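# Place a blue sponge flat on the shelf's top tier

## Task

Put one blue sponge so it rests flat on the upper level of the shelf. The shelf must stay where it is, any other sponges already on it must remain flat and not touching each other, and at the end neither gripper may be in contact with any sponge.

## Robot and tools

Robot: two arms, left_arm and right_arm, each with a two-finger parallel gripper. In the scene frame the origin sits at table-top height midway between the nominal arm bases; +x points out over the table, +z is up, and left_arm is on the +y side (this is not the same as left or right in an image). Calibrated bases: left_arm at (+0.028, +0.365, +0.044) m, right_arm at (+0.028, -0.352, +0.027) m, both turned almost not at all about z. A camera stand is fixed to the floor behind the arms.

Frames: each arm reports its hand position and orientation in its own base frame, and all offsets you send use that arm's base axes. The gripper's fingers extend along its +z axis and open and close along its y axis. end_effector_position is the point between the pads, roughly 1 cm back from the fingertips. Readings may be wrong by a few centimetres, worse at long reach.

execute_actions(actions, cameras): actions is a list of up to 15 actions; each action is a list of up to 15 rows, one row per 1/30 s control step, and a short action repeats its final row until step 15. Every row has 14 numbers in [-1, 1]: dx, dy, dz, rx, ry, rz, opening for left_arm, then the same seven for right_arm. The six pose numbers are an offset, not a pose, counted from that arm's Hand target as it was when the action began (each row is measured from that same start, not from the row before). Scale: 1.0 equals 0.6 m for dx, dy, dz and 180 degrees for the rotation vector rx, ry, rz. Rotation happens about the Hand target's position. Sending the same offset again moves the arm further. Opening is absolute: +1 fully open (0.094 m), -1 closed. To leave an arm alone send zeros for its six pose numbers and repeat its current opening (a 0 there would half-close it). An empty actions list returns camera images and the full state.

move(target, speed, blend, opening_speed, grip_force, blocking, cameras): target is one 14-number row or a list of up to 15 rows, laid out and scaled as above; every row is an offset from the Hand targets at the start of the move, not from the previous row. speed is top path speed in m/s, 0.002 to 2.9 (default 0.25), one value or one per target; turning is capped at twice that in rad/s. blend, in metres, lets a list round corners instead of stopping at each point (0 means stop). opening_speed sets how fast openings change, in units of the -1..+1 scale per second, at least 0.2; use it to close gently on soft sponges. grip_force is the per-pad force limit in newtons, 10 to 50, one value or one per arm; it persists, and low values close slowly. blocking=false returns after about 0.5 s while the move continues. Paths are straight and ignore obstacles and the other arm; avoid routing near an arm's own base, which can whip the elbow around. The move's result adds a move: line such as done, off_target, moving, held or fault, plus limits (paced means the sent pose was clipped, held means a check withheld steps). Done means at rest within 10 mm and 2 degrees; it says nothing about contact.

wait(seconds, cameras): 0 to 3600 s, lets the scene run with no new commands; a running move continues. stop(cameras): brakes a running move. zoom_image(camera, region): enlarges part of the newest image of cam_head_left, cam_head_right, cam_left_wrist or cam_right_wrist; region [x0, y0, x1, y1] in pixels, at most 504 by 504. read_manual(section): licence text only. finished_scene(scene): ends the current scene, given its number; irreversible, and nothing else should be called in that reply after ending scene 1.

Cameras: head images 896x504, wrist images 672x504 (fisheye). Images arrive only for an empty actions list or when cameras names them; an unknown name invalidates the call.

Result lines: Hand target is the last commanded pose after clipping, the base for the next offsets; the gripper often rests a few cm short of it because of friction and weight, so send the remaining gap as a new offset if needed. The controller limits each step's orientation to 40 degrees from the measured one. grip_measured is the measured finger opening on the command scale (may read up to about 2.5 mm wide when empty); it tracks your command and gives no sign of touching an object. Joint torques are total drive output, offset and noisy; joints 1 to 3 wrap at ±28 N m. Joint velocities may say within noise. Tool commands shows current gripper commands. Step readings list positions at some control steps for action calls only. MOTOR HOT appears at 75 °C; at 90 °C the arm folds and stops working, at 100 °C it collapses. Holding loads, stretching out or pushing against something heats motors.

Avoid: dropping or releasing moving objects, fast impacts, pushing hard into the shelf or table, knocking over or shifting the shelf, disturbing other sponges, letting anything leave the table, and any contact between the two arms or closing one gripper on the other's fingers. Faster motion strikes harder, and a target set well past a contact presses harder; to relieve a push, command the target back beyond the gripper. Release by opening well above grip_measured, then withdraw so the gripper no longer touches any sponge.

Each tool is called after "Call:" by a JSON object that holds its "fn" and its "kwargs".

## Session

Call:
{"fn": "execute_actions", "kwargs": {"actions": []}}

Scene clock: 0.00 s.
left_arm: end_effector_position=(+0.4057, +0.0231, +0.1009) grip_measured=+1.000 end_effector_quat_wxyz=(+0.592, -0.061, +0.803, -0.008) | right_arm: end_effector_position=(+0.4055, -0.0341, +0.1183) grip_measured=+1.000 end_effector_quat_wxyz=(+0.609, +0.027, +0.786, -0.103)
Joint positions: left_arm=[0.048 1.581 0.38 0.898 -0.014 -0.094 0.094] | right_arm=[0 1.563 0.378 0.94 0.196 -0.084 0.094]
Joint velocities: within noise
Joint torques (N m): no reading
Motor temperatures (°C): left_arm=[26 27 29 25 24 27 28] | right_arm=[28 29 27 27 27 28 28]
Heat: left arm: 29 °C; right arm: 29 °C.
Hand target: left_arm +0.4110, +0.0242, +0.1167; +0.610, -0.060, +0.790, -0.005 | right_arm +0.4100, -0.0355, +0.1347; +0.627, +0.030, +0.771, -0.107
Tool commands: left_gripper/opening=+1.0 right_gripper/opening=+1.0

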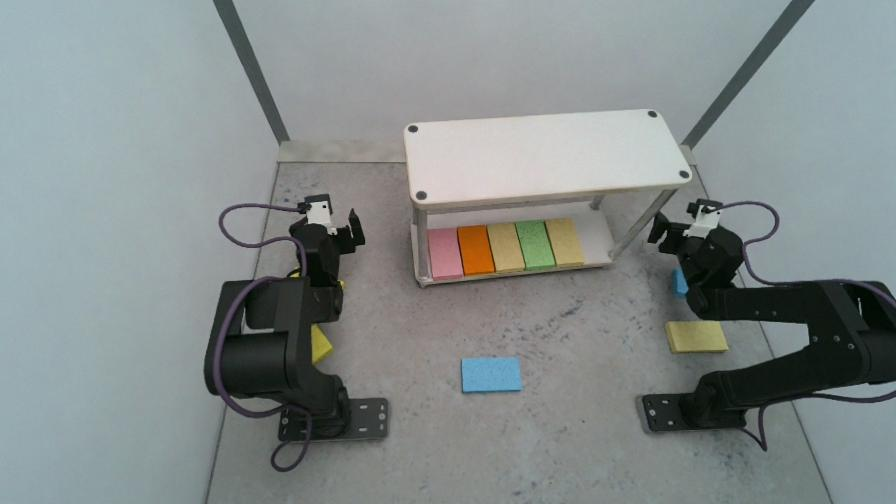

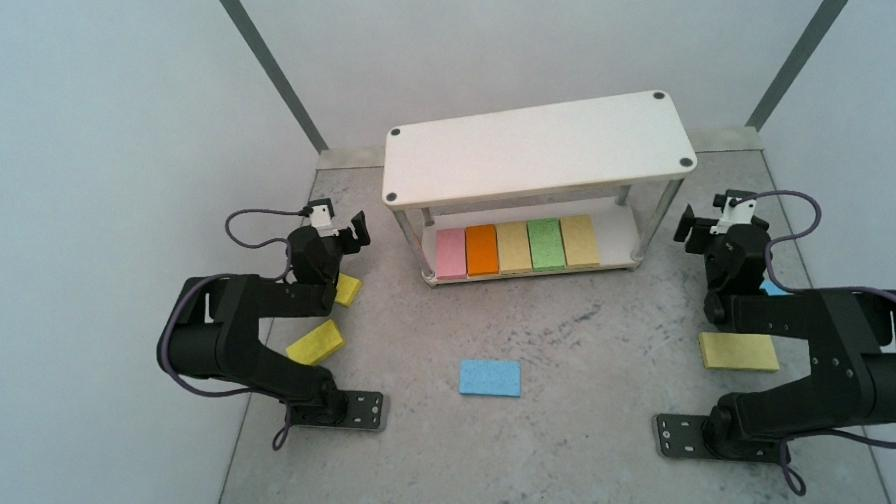

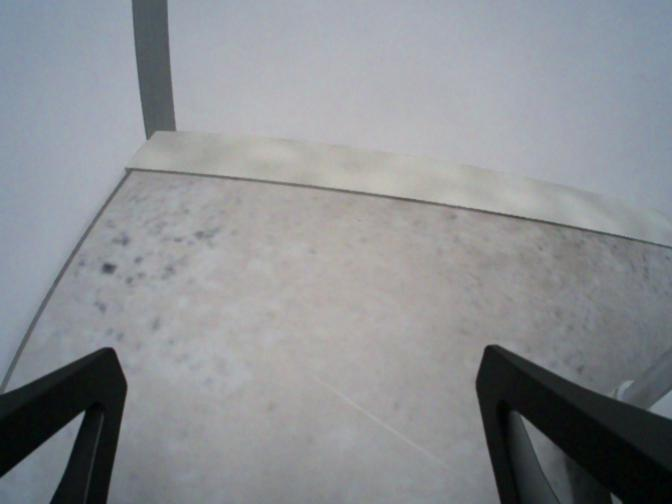

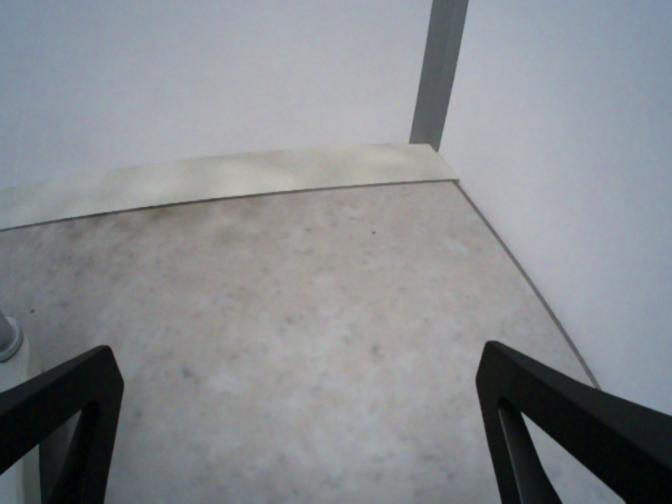

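Call:
{"fn": "move", "kwargs": {"target": [[0,0,0,0,0,0,1,-0.2333,0.0592,0.1083,-0.0117,0.028,0.109,1],[0,0,0,0,0,0,1,-0.5433,0.559,0.034,-0.0586,0.1398,0.5465,1]], "blend": [0.05,0], "speed": 0.4, "cameras": ["cam_head_left","cam_right_wrist"]}}

Scene clock: 5.13 s.
left_arm: end_effector_position=(+0.4057, +0.0231, +0.1009) grip_measured=+1.000 end_effector_quat_wxyz=(+0.592, -0.061, +0.803, -0.008) | right_arm: end_effector_position=(+0.0739, +0.2791, +0.1219) grip_measured=+1.000 end_effector_quat_wxyz=(-0.277, +0.635, -0.646, -0.321)
Joint positions: left_arm=[0.048 1.581 0.38 0.898 -0.014 -0.094 0.094] | right_arm=[1.033 0.949 0.527 -0.37 -0.451 -0.333 0.094]
Joint torques (N m): left_arm=[0.01 -4.88 5.18 1.89 -0.02 -0.02] | right_arm=[0.28 -1.98 9.42 2.35 -0.18 0.05]
Heat: left arm: 30 °C; right arm: 29 °C.
Hand target: left_arm +0.4110, +0.0242, +0.1167; +0.610, -0.060, +0.790, -0.005 | right_arm +0.0841, +0.2999, +0.1551; -0.329, +0.630, -0.619, -0.335
Off the commanded pose: left_arm 0.017 m, 3 deg | right_arm 0.040 m, 7 deg.
move: off_target (right_arm)

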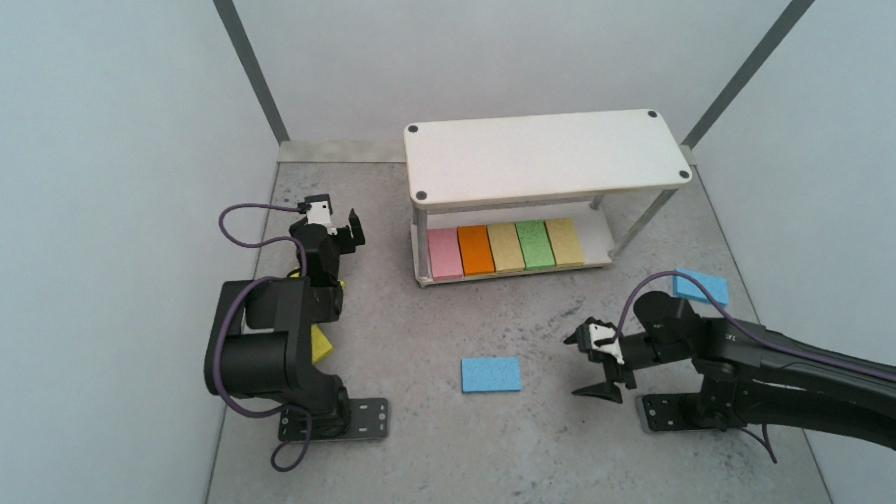

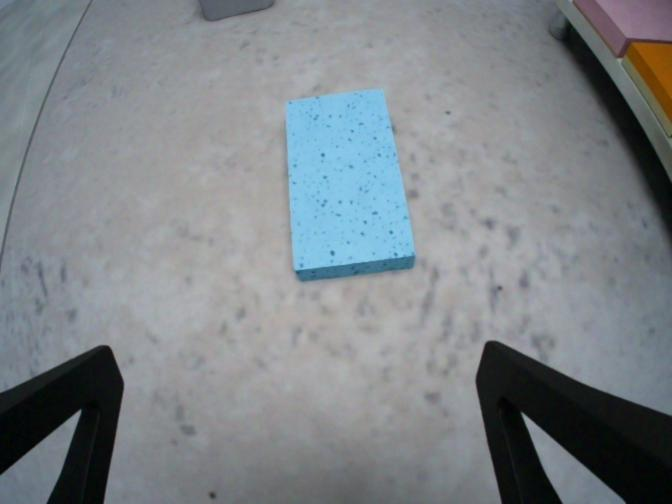

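Call:
{"fn": "move", "kwargs": {"target": [0,0,0,0,0,0,1,0.0067,0.1833,-0.175,0,0,0,1], "cameras": ["cam_right_wrist"]}}

Scene clock: 8.27 s.
left_arm: end_effector_position=(+0.4057, +0.0231, +0.1009) grip_measured=+1.000 end_effector_quat_wxyz=(+0.592, -0.061, +0.803, -0.008) | right_arm: end_effector_position=(+0.0833, +0.3841, +0.0243) grip_measured=+1.000 end_effector_quat_wxyz=(-0.286, +0.637, -0.644, -0.313)
Joint positions: left_arm=[0.048 1.581 0.38 0.898 -0.014 -0.094 0.094] | right_arm=[1.22 1.678 0.559 0.385 -0.298 -0.207 0.094]
Joint torques (N m): left_arm=[0.06 -4.89 5.14 1.87 0 -0.01] | right_arm=[0.39 -5.65 7.15 2.48 -0.1 0.06]
Heat: left arm: 30 °C; right arm: 30 °C.
Hand target: left_arm +0.4110, +0.0242, +0.1167; +0.610, -0.060, +0.790, -0.005 | right_arm +0.0881, +0.4098, +0.0501; -0.329, +0.630, -0.619, -0.335
Off the commanded pose: left_arm 0.017 m, 3 deg | right_arm 0.037 m, 6 deg.
move: off_target (right_arm)

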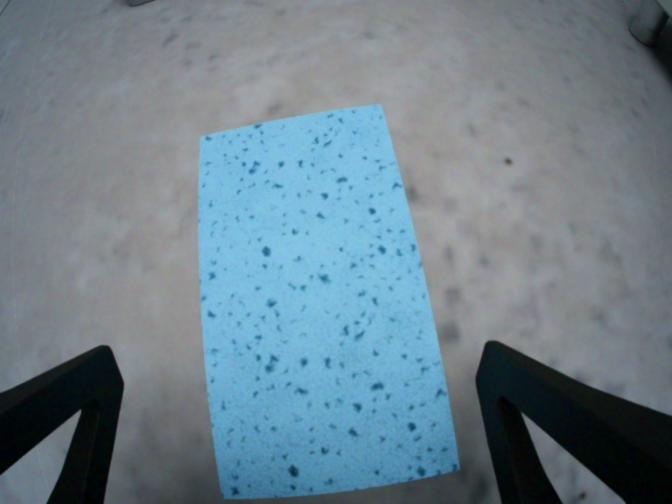

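Call:
{"fn": "move", "kwargs": {"target": [[0,0,0,0,0,0,1,-0.002,0.058,-0.05,0,0,0.028,1],[0,0,0,0,0,0,1,-0.002,0.058,-0.05,0,0,0.028,0.2]], "speed": 0.12, "opening_speed": 1.0, "cameras": ["cam_head_left","cam_right_wrist"]}}

Scene clock: 12.07 s.
left_arm: end_effector_position=(+0.4057, +0.0231, +0.1009) grip_measured=+1.000 end_effector_quat_wxyz=(+0.592, -0.061, +0.803, -0.008) | right_arm: end_effector_position=(+0.0880, +0.4211, -0.0022) grip_measured=+0.348 end_effector_quat_wxyz=(-0.280, +0.655, -0.622, -0.324)
Joint positions: left_arm=[0.048 1.581 0.38 0.898 -0.014 -0.094 0.094] | right_arm=[1.221 1.905 0.689 0.479 -0.342 -0.248 0.063]
Joint torques (N m): left_arm=[0.05 -4.86 5.14 1.89 -0.02 -0.01] | right_arm=[0.42 -6.94 6.49 2.37 -0.35 -0.07]
Heat: left arm: 30 °C; right arm: 31 °C.
Hand target: left_arm +0.4110, +0.0242, +0.1167; +0.610, -0.060, +0.790, -0.005 | right_arm +0.0869, +0.4446, +0.0201; -0.314, +0.657, -0.591, -0.349
Off the commanded pose: left_arm 0.017 m, 3 deg | right_arm 0.032 m, 6 deg.
move: off_target (right_arm); target 2's new opening was sent with right_arm's hand 0.032 m and 6 deg from that target

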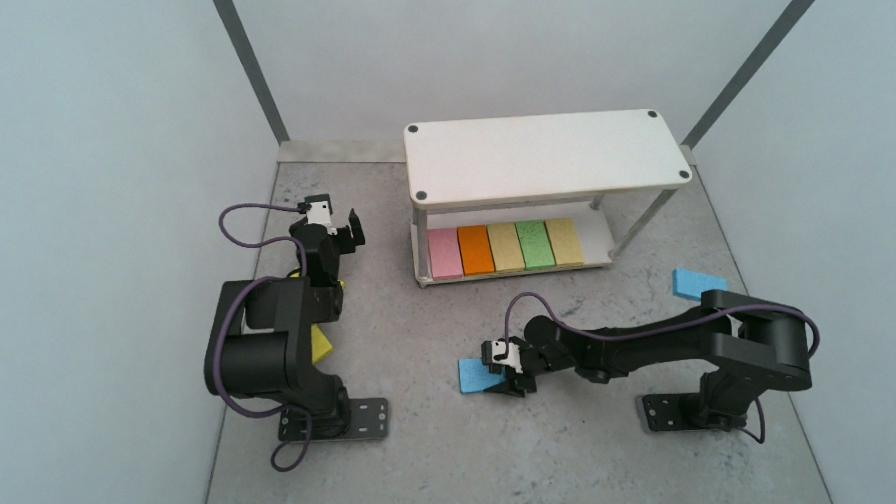

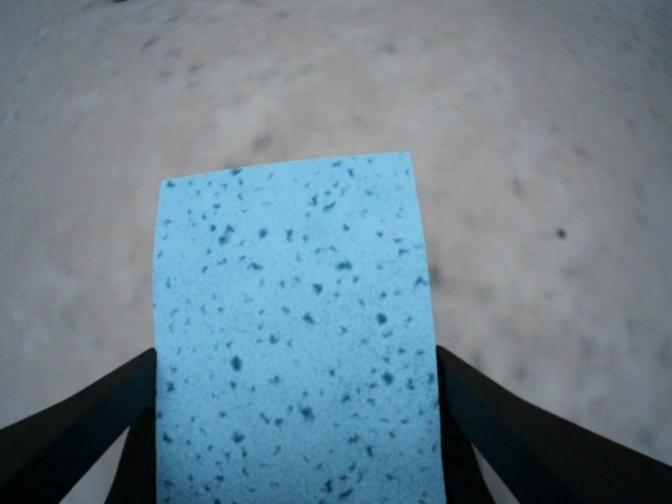

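Call:
{"fn": "move", "kwargs": {"target": [[0,0,0,0,0,0,1,0.072,-0.124,0.70,0,0,-0.03,0.2],[0,0,0,0,0,0,1,0.511,-0.3167,0.683,0,0,-0.172,0.2]], "blend": [0.05,0], "speed": 0.35, "cameras": ["cam_head_left","cam_head_right","cam_right_wrist"]}}

Scene clock: 16.57 s.
left_arm: end_effector_position=(+0.4057, +0.0231, +0.1009) grip_measured=+1.000 end_effector_quat_wxyz=(+0.592, -0.061, +0.803, -0.008) | right_arm: end_effector_position=(+0.4056, +0.2506, +0.4235) grip_measured=+0.348 end_effector_quat_wxyz=(+0.435, -0.445, +0.743, +0.244)
Joint positions: left_arm=[0.048 1.581 0.38 0.898 -0.014 -0.094 0.094] | right_arm=[0.335 2.09 2.828 -1.393 -0.604 -0.44 0.063]
Joint torques (N m): left_arm=[0.02 -4.83 5.12 1.87 -0.01 -0.02] | right_arm=[0.01 -8.12 6.39 1.32 -0.51 -0.08]
Heat: left arm: 31 °C; right arm: 31 °C.
Hand target: left_arm +0.4110, +0.0242, +0.1167; +0.610, -0.060, +0.790, -0.005 | right_arm +0.3935, +0.2546, +0.4299; +0.395, -0.475, +0.744, +0.253
Off the commanded pose: left_arm 0.017 m, 3 deg | right_arm 0.014 m, 6 deg.
elbow stopped short (right arm): the move would have taken joint 3 (elbow) straighter than the controller allows.
move: off_target (right_arm)

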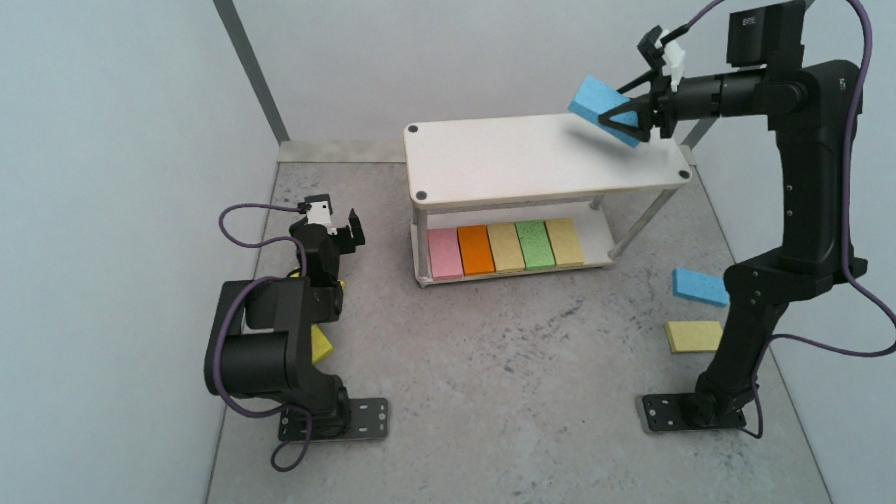

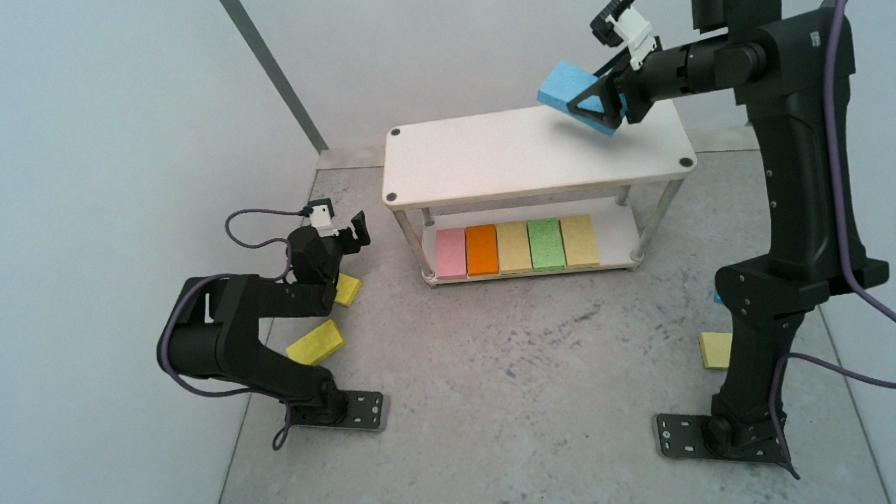

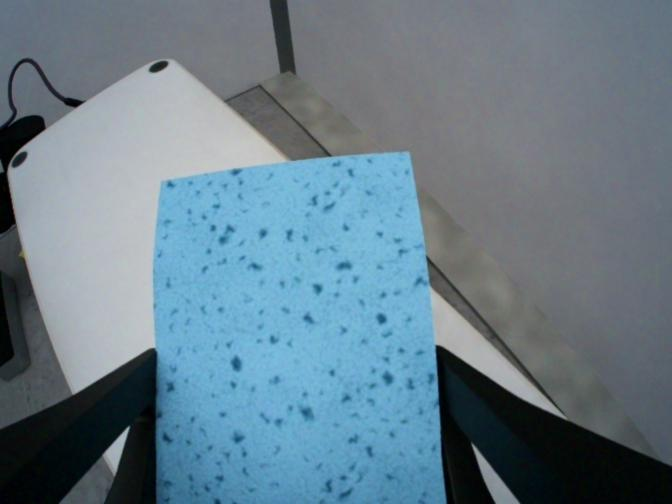

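Call:
{"fn": "move", "kwargs": {"target": [0,0,0,0,0,0,1,-0.031,-0.008,-0.077,-0.009,0.019,0,0.2], "speed": 0.2, "cameras": ["cam_head_left","cam_head_right","cam_right_wrist"]}}

Scene clock: 19.07 s.
left_arm: end_effector_position=(+0.4057, +0.0231, +0.1009) grip_measured=+1.000 end_effector_quat_wxyz=(+0.592, -0.061, +0.803, -0.008) | right_arm: end_effector_position=(+0.3804, +0.2440, +0.3571) grip_measured=+0.348 end_effector_quat_wxyz=(+0.322, -0.459, +0.787, +0.256)
Joint positions: left_arm=[0.048 1.581 0.38 0.898 -0.014 -0.094 0.094] | right_arm=[0.339 1.986 2.501 -1.45 -0.604 -0.512 0.063]
Joint torques (N m): left_arm=[0.03 -4.88 5.12 1.87 0 -0.03] | right_arm=[0.24 -11.66 3.28 2.05 -0.44 -0.03]
Heat: left arm: 31 °C; right arm: 31 °C.
Hand target: left_arm +0.4110, +0.0242, +0.1167; +0.610, -0.060, +0.790, -0.005 | right_arm +0.3749, +0.2498, +0.3837; +0.366, -0.473, +0.759, +0.256
Off the commanded pose: left_arm 0.017 m, 3 deg | right_arm 0.028 m, 6 deg.
move: off_target (right_arm)

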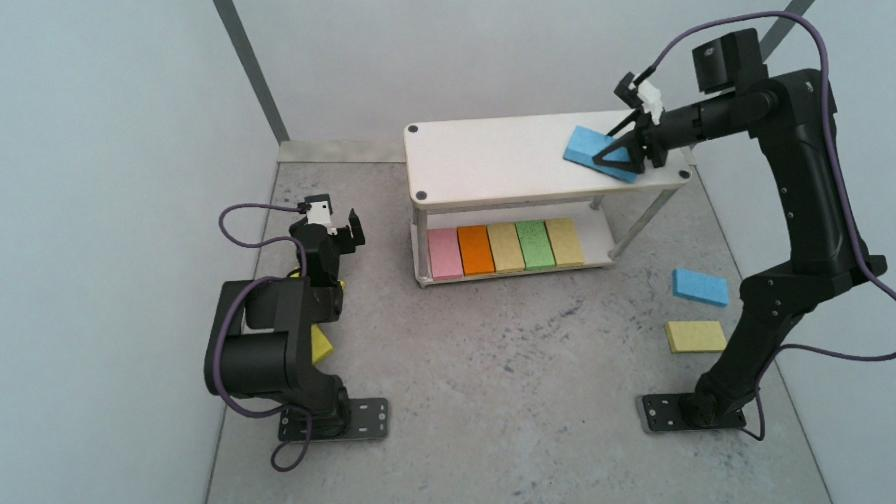

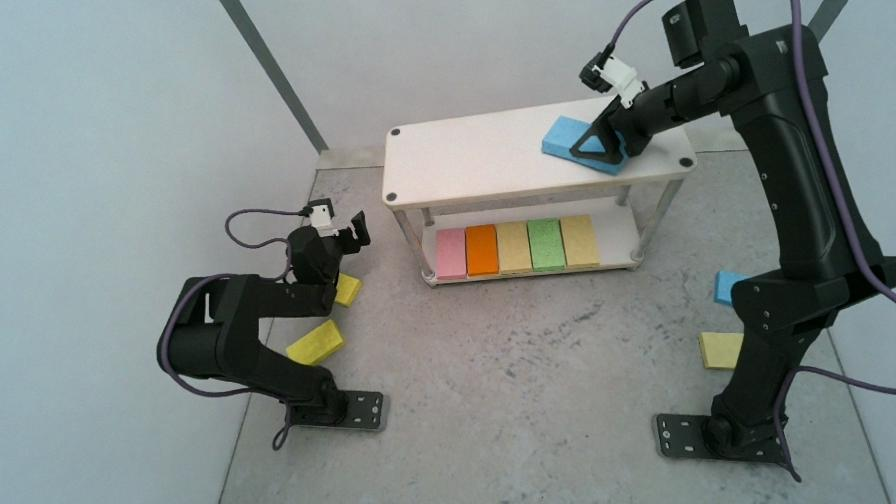

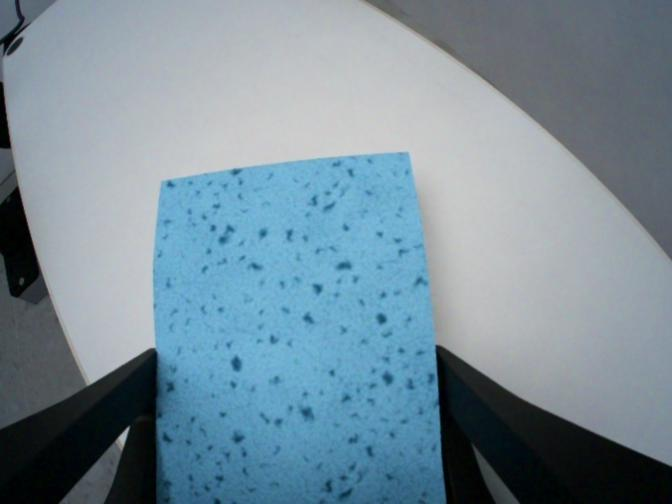

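Call:
{"fn": "move", "kwargs": {"target": [[0,0,0,0,0,0,1,0.02,0,0.012,0.002,-0.025,0,0.2],[0,0,0,0,0,0,1,0.02,0,-0.015,0.002,-0.025,0,0.2]], "speed": [0.1,0.03], "cameras": ["cam_head_right","cam_right_wrist"]}}

Scene clock: 23.43 s.
left_arm: end_effector_position=(+0.4057, +0.0231, +0.1009) grip_measured=+1.000 end_effector_quat_wxyz=(+0.592, -0.061, +0.803, -0.008) | right_arm: end_effector_position=(+0.3898, +0.2473, +0.3532) grip_measured=+0.348 end_effector_quat_wxyz=(+0.360, -0.474, +0.766, +0.244)
Joint positions: left_arm=[0.048 1.581 0.38 0.898 -0.014 -0.094 0.094] | right_arm=[0.339 1.891 2.283 -1.247 -0.604 -0.537 0.063]
Joint torques (N m): left_arm=[0.03 -4.85 5.16 1.86 -0.01 0] | right_arm=[-0.27 -10.92 3.47 2.1 -0.32 0.01]
Motor temperatures (°C): left_arm=[26 28 31 30 24 27 28] | right_arm=[28 32 28 32 27 28 29]
Heat: left arm: 31 °C; right arm: 32 °C.
Hand target: left_arm +0.4110, +0.0242, +0.1167; +0.610, -0.060, +0.790, -0.005 | right_arm +0.3869, +0.2498, +0.3747; +0.397, -0.481, +0.744, +0.240
Off the commanded pose: left_arm 0.017 m, 3 deg | right_arm 0.022 m, 5 deg.
move: off_target (right_arm)

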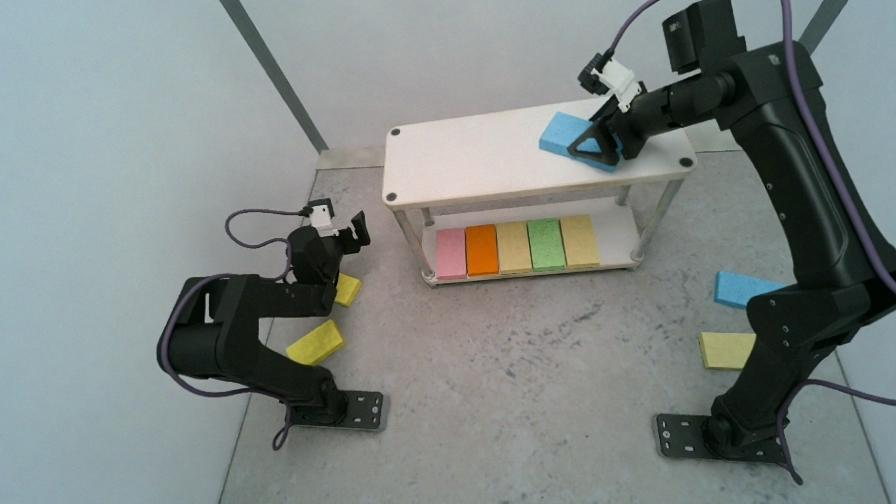

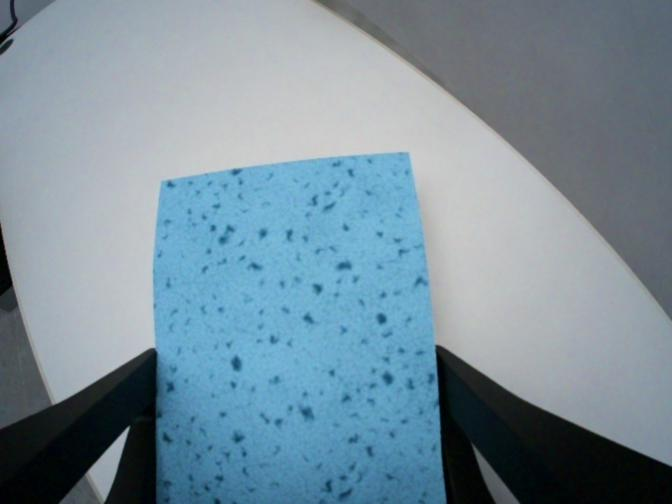

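Call:
{"fn": "move", "kwargs": {"target": [0,0,0,0,0,0,1,0,0,-0.013,0,0,0,0.2], "speed": 0.03, "cameras": ["cam_right_wrist"]}}

Scene clock: 24.60 s.
left_arm: end_effector_position=(+0.4057, +0.0231, +0.1009) grip_measured=+1.000 end_effector_quat_wxyz=(+0.592, -0.061, +0.803, -0.008) | right_arm: end_effector_position=(+0.3898, +0.2473, +0.3535) grip_measured=+0.348 end_effector_quat_wxyz=(+0.373, -0.475, +0.759, +0.242)
Joint positions: left_arm=[0.048 1.581 0.38 0.898 -0.014 -0.094 0.094] | right_arm=[0.339 1.852 2.211 -1.184 -0.604 -0.537 0.063]
Joint torques (N m): left_arm=[0.03 -4.88 5.14 1.89 -0.01 -0.02] | right_arm=[-0.24 -9.91 3.26 2.01 -0.31 0.01]
Heat: left arm: 31 °C; right arm: 32 °C.
Hand target: left_arm +0.4110, +0.0242, +0.1167; +0.610, -0.060, +0.790, -0.005 | right_arm +0.3869, +0.2498, +0.3669; +0.397, -0.481, +0.744, +0.240
Off the commanded pose: left_arm 0.017 m, 3 deg | right_arm 0.014 m, 3 deg.
move: off_target (right_arm)

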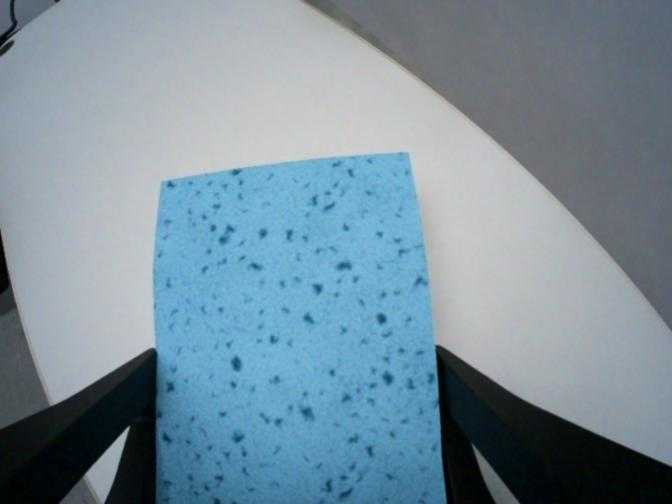

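Call:
{"fn": "move", "kwargs": {"target": [[0,0,0,0,0,0,1,0,0,0.012,0,0,0,0.2],[0,0,0,0,0,0,1,0,0,0.012,0,0,0,0.8],[0,0,0,0,0,0,1,-0.073,-0.156,0.17,0,0,0,0.8]], "speed": [0.05,0.05,0.15], "opening_speed": 1.0, "cameras": ["cam_head_left","cam_right_wrist"]}}

Scene clock: 28.93 s.
left_arm: end_effector_position=(+0.4057, +0.0231, +0.1009) grip_measured=+1.000 end_effector_quat_wxyz=(+0.592, -0.061, +0.803, -0.008) | right_arm: end_effector_position=(+0.3618, +0.1532, +0.4567) grip_measured=+0.797 end_effector_quat_wxyz=(+0.461, -0.436, +0.739, +0.226)
Joint positions: left_arm=[0.048 1.581 0.38 0.898 -0.014 -0.094 0.094] | right_arm=[0.071 1.852 2.645 -1.517 -0.775 -0.632 0.084]
Joint torques (N m): left_arm=[0.02 -4.88 5.11 1.88 0 -0.03] | right_arm=[-0.49 -7.65 5.11 1.18 -0.63 -0.08]
Heat: left arm: 31 °C; right arm: 32 °C.
Hand target: left_arm +0.4110, +0.0242, +0.1167; +0.610, -0.060, +0.790, -0.005 | right_arm +0.3431, +0.1562, +0.4689; +0.397, -0.481, +0.744, +0.240
Off the commanded pose: left_arm 0.017 m, 3 deg | right_arm 0.023 m, 9 deg.
joint sent to its limit (right arm) — joint 4 (wrist pitch), lower limit. The joint targets are off in position and orientation.
move: off_target (right_arm); target 2's new opening was sent with right_arm's hand 0.020 m and 3 deg from that target

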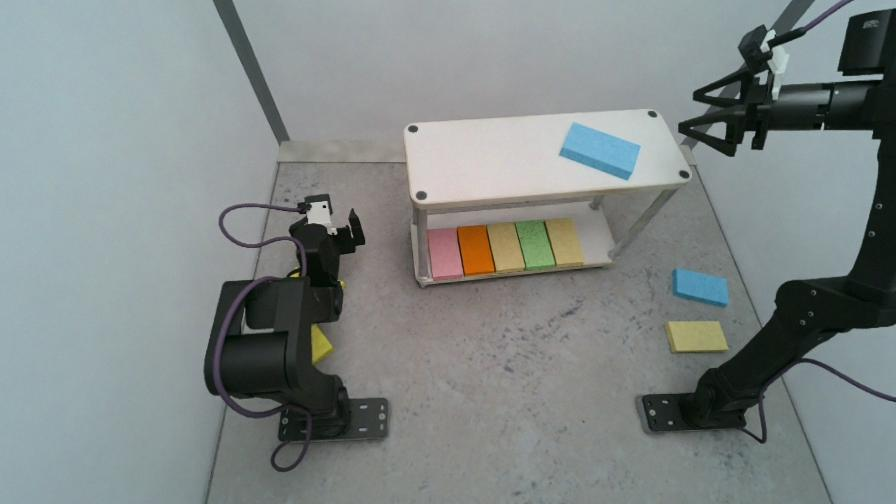

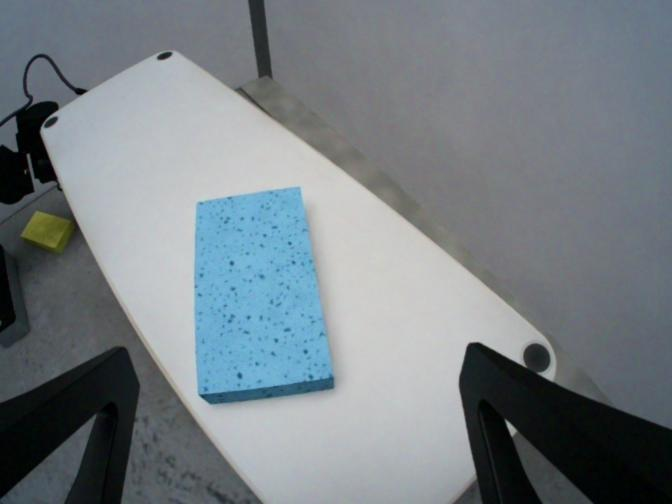

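Call:
{"fn": "finished_scene", "kwargs": {"scene": 2}}

The scene is finished: the task was done.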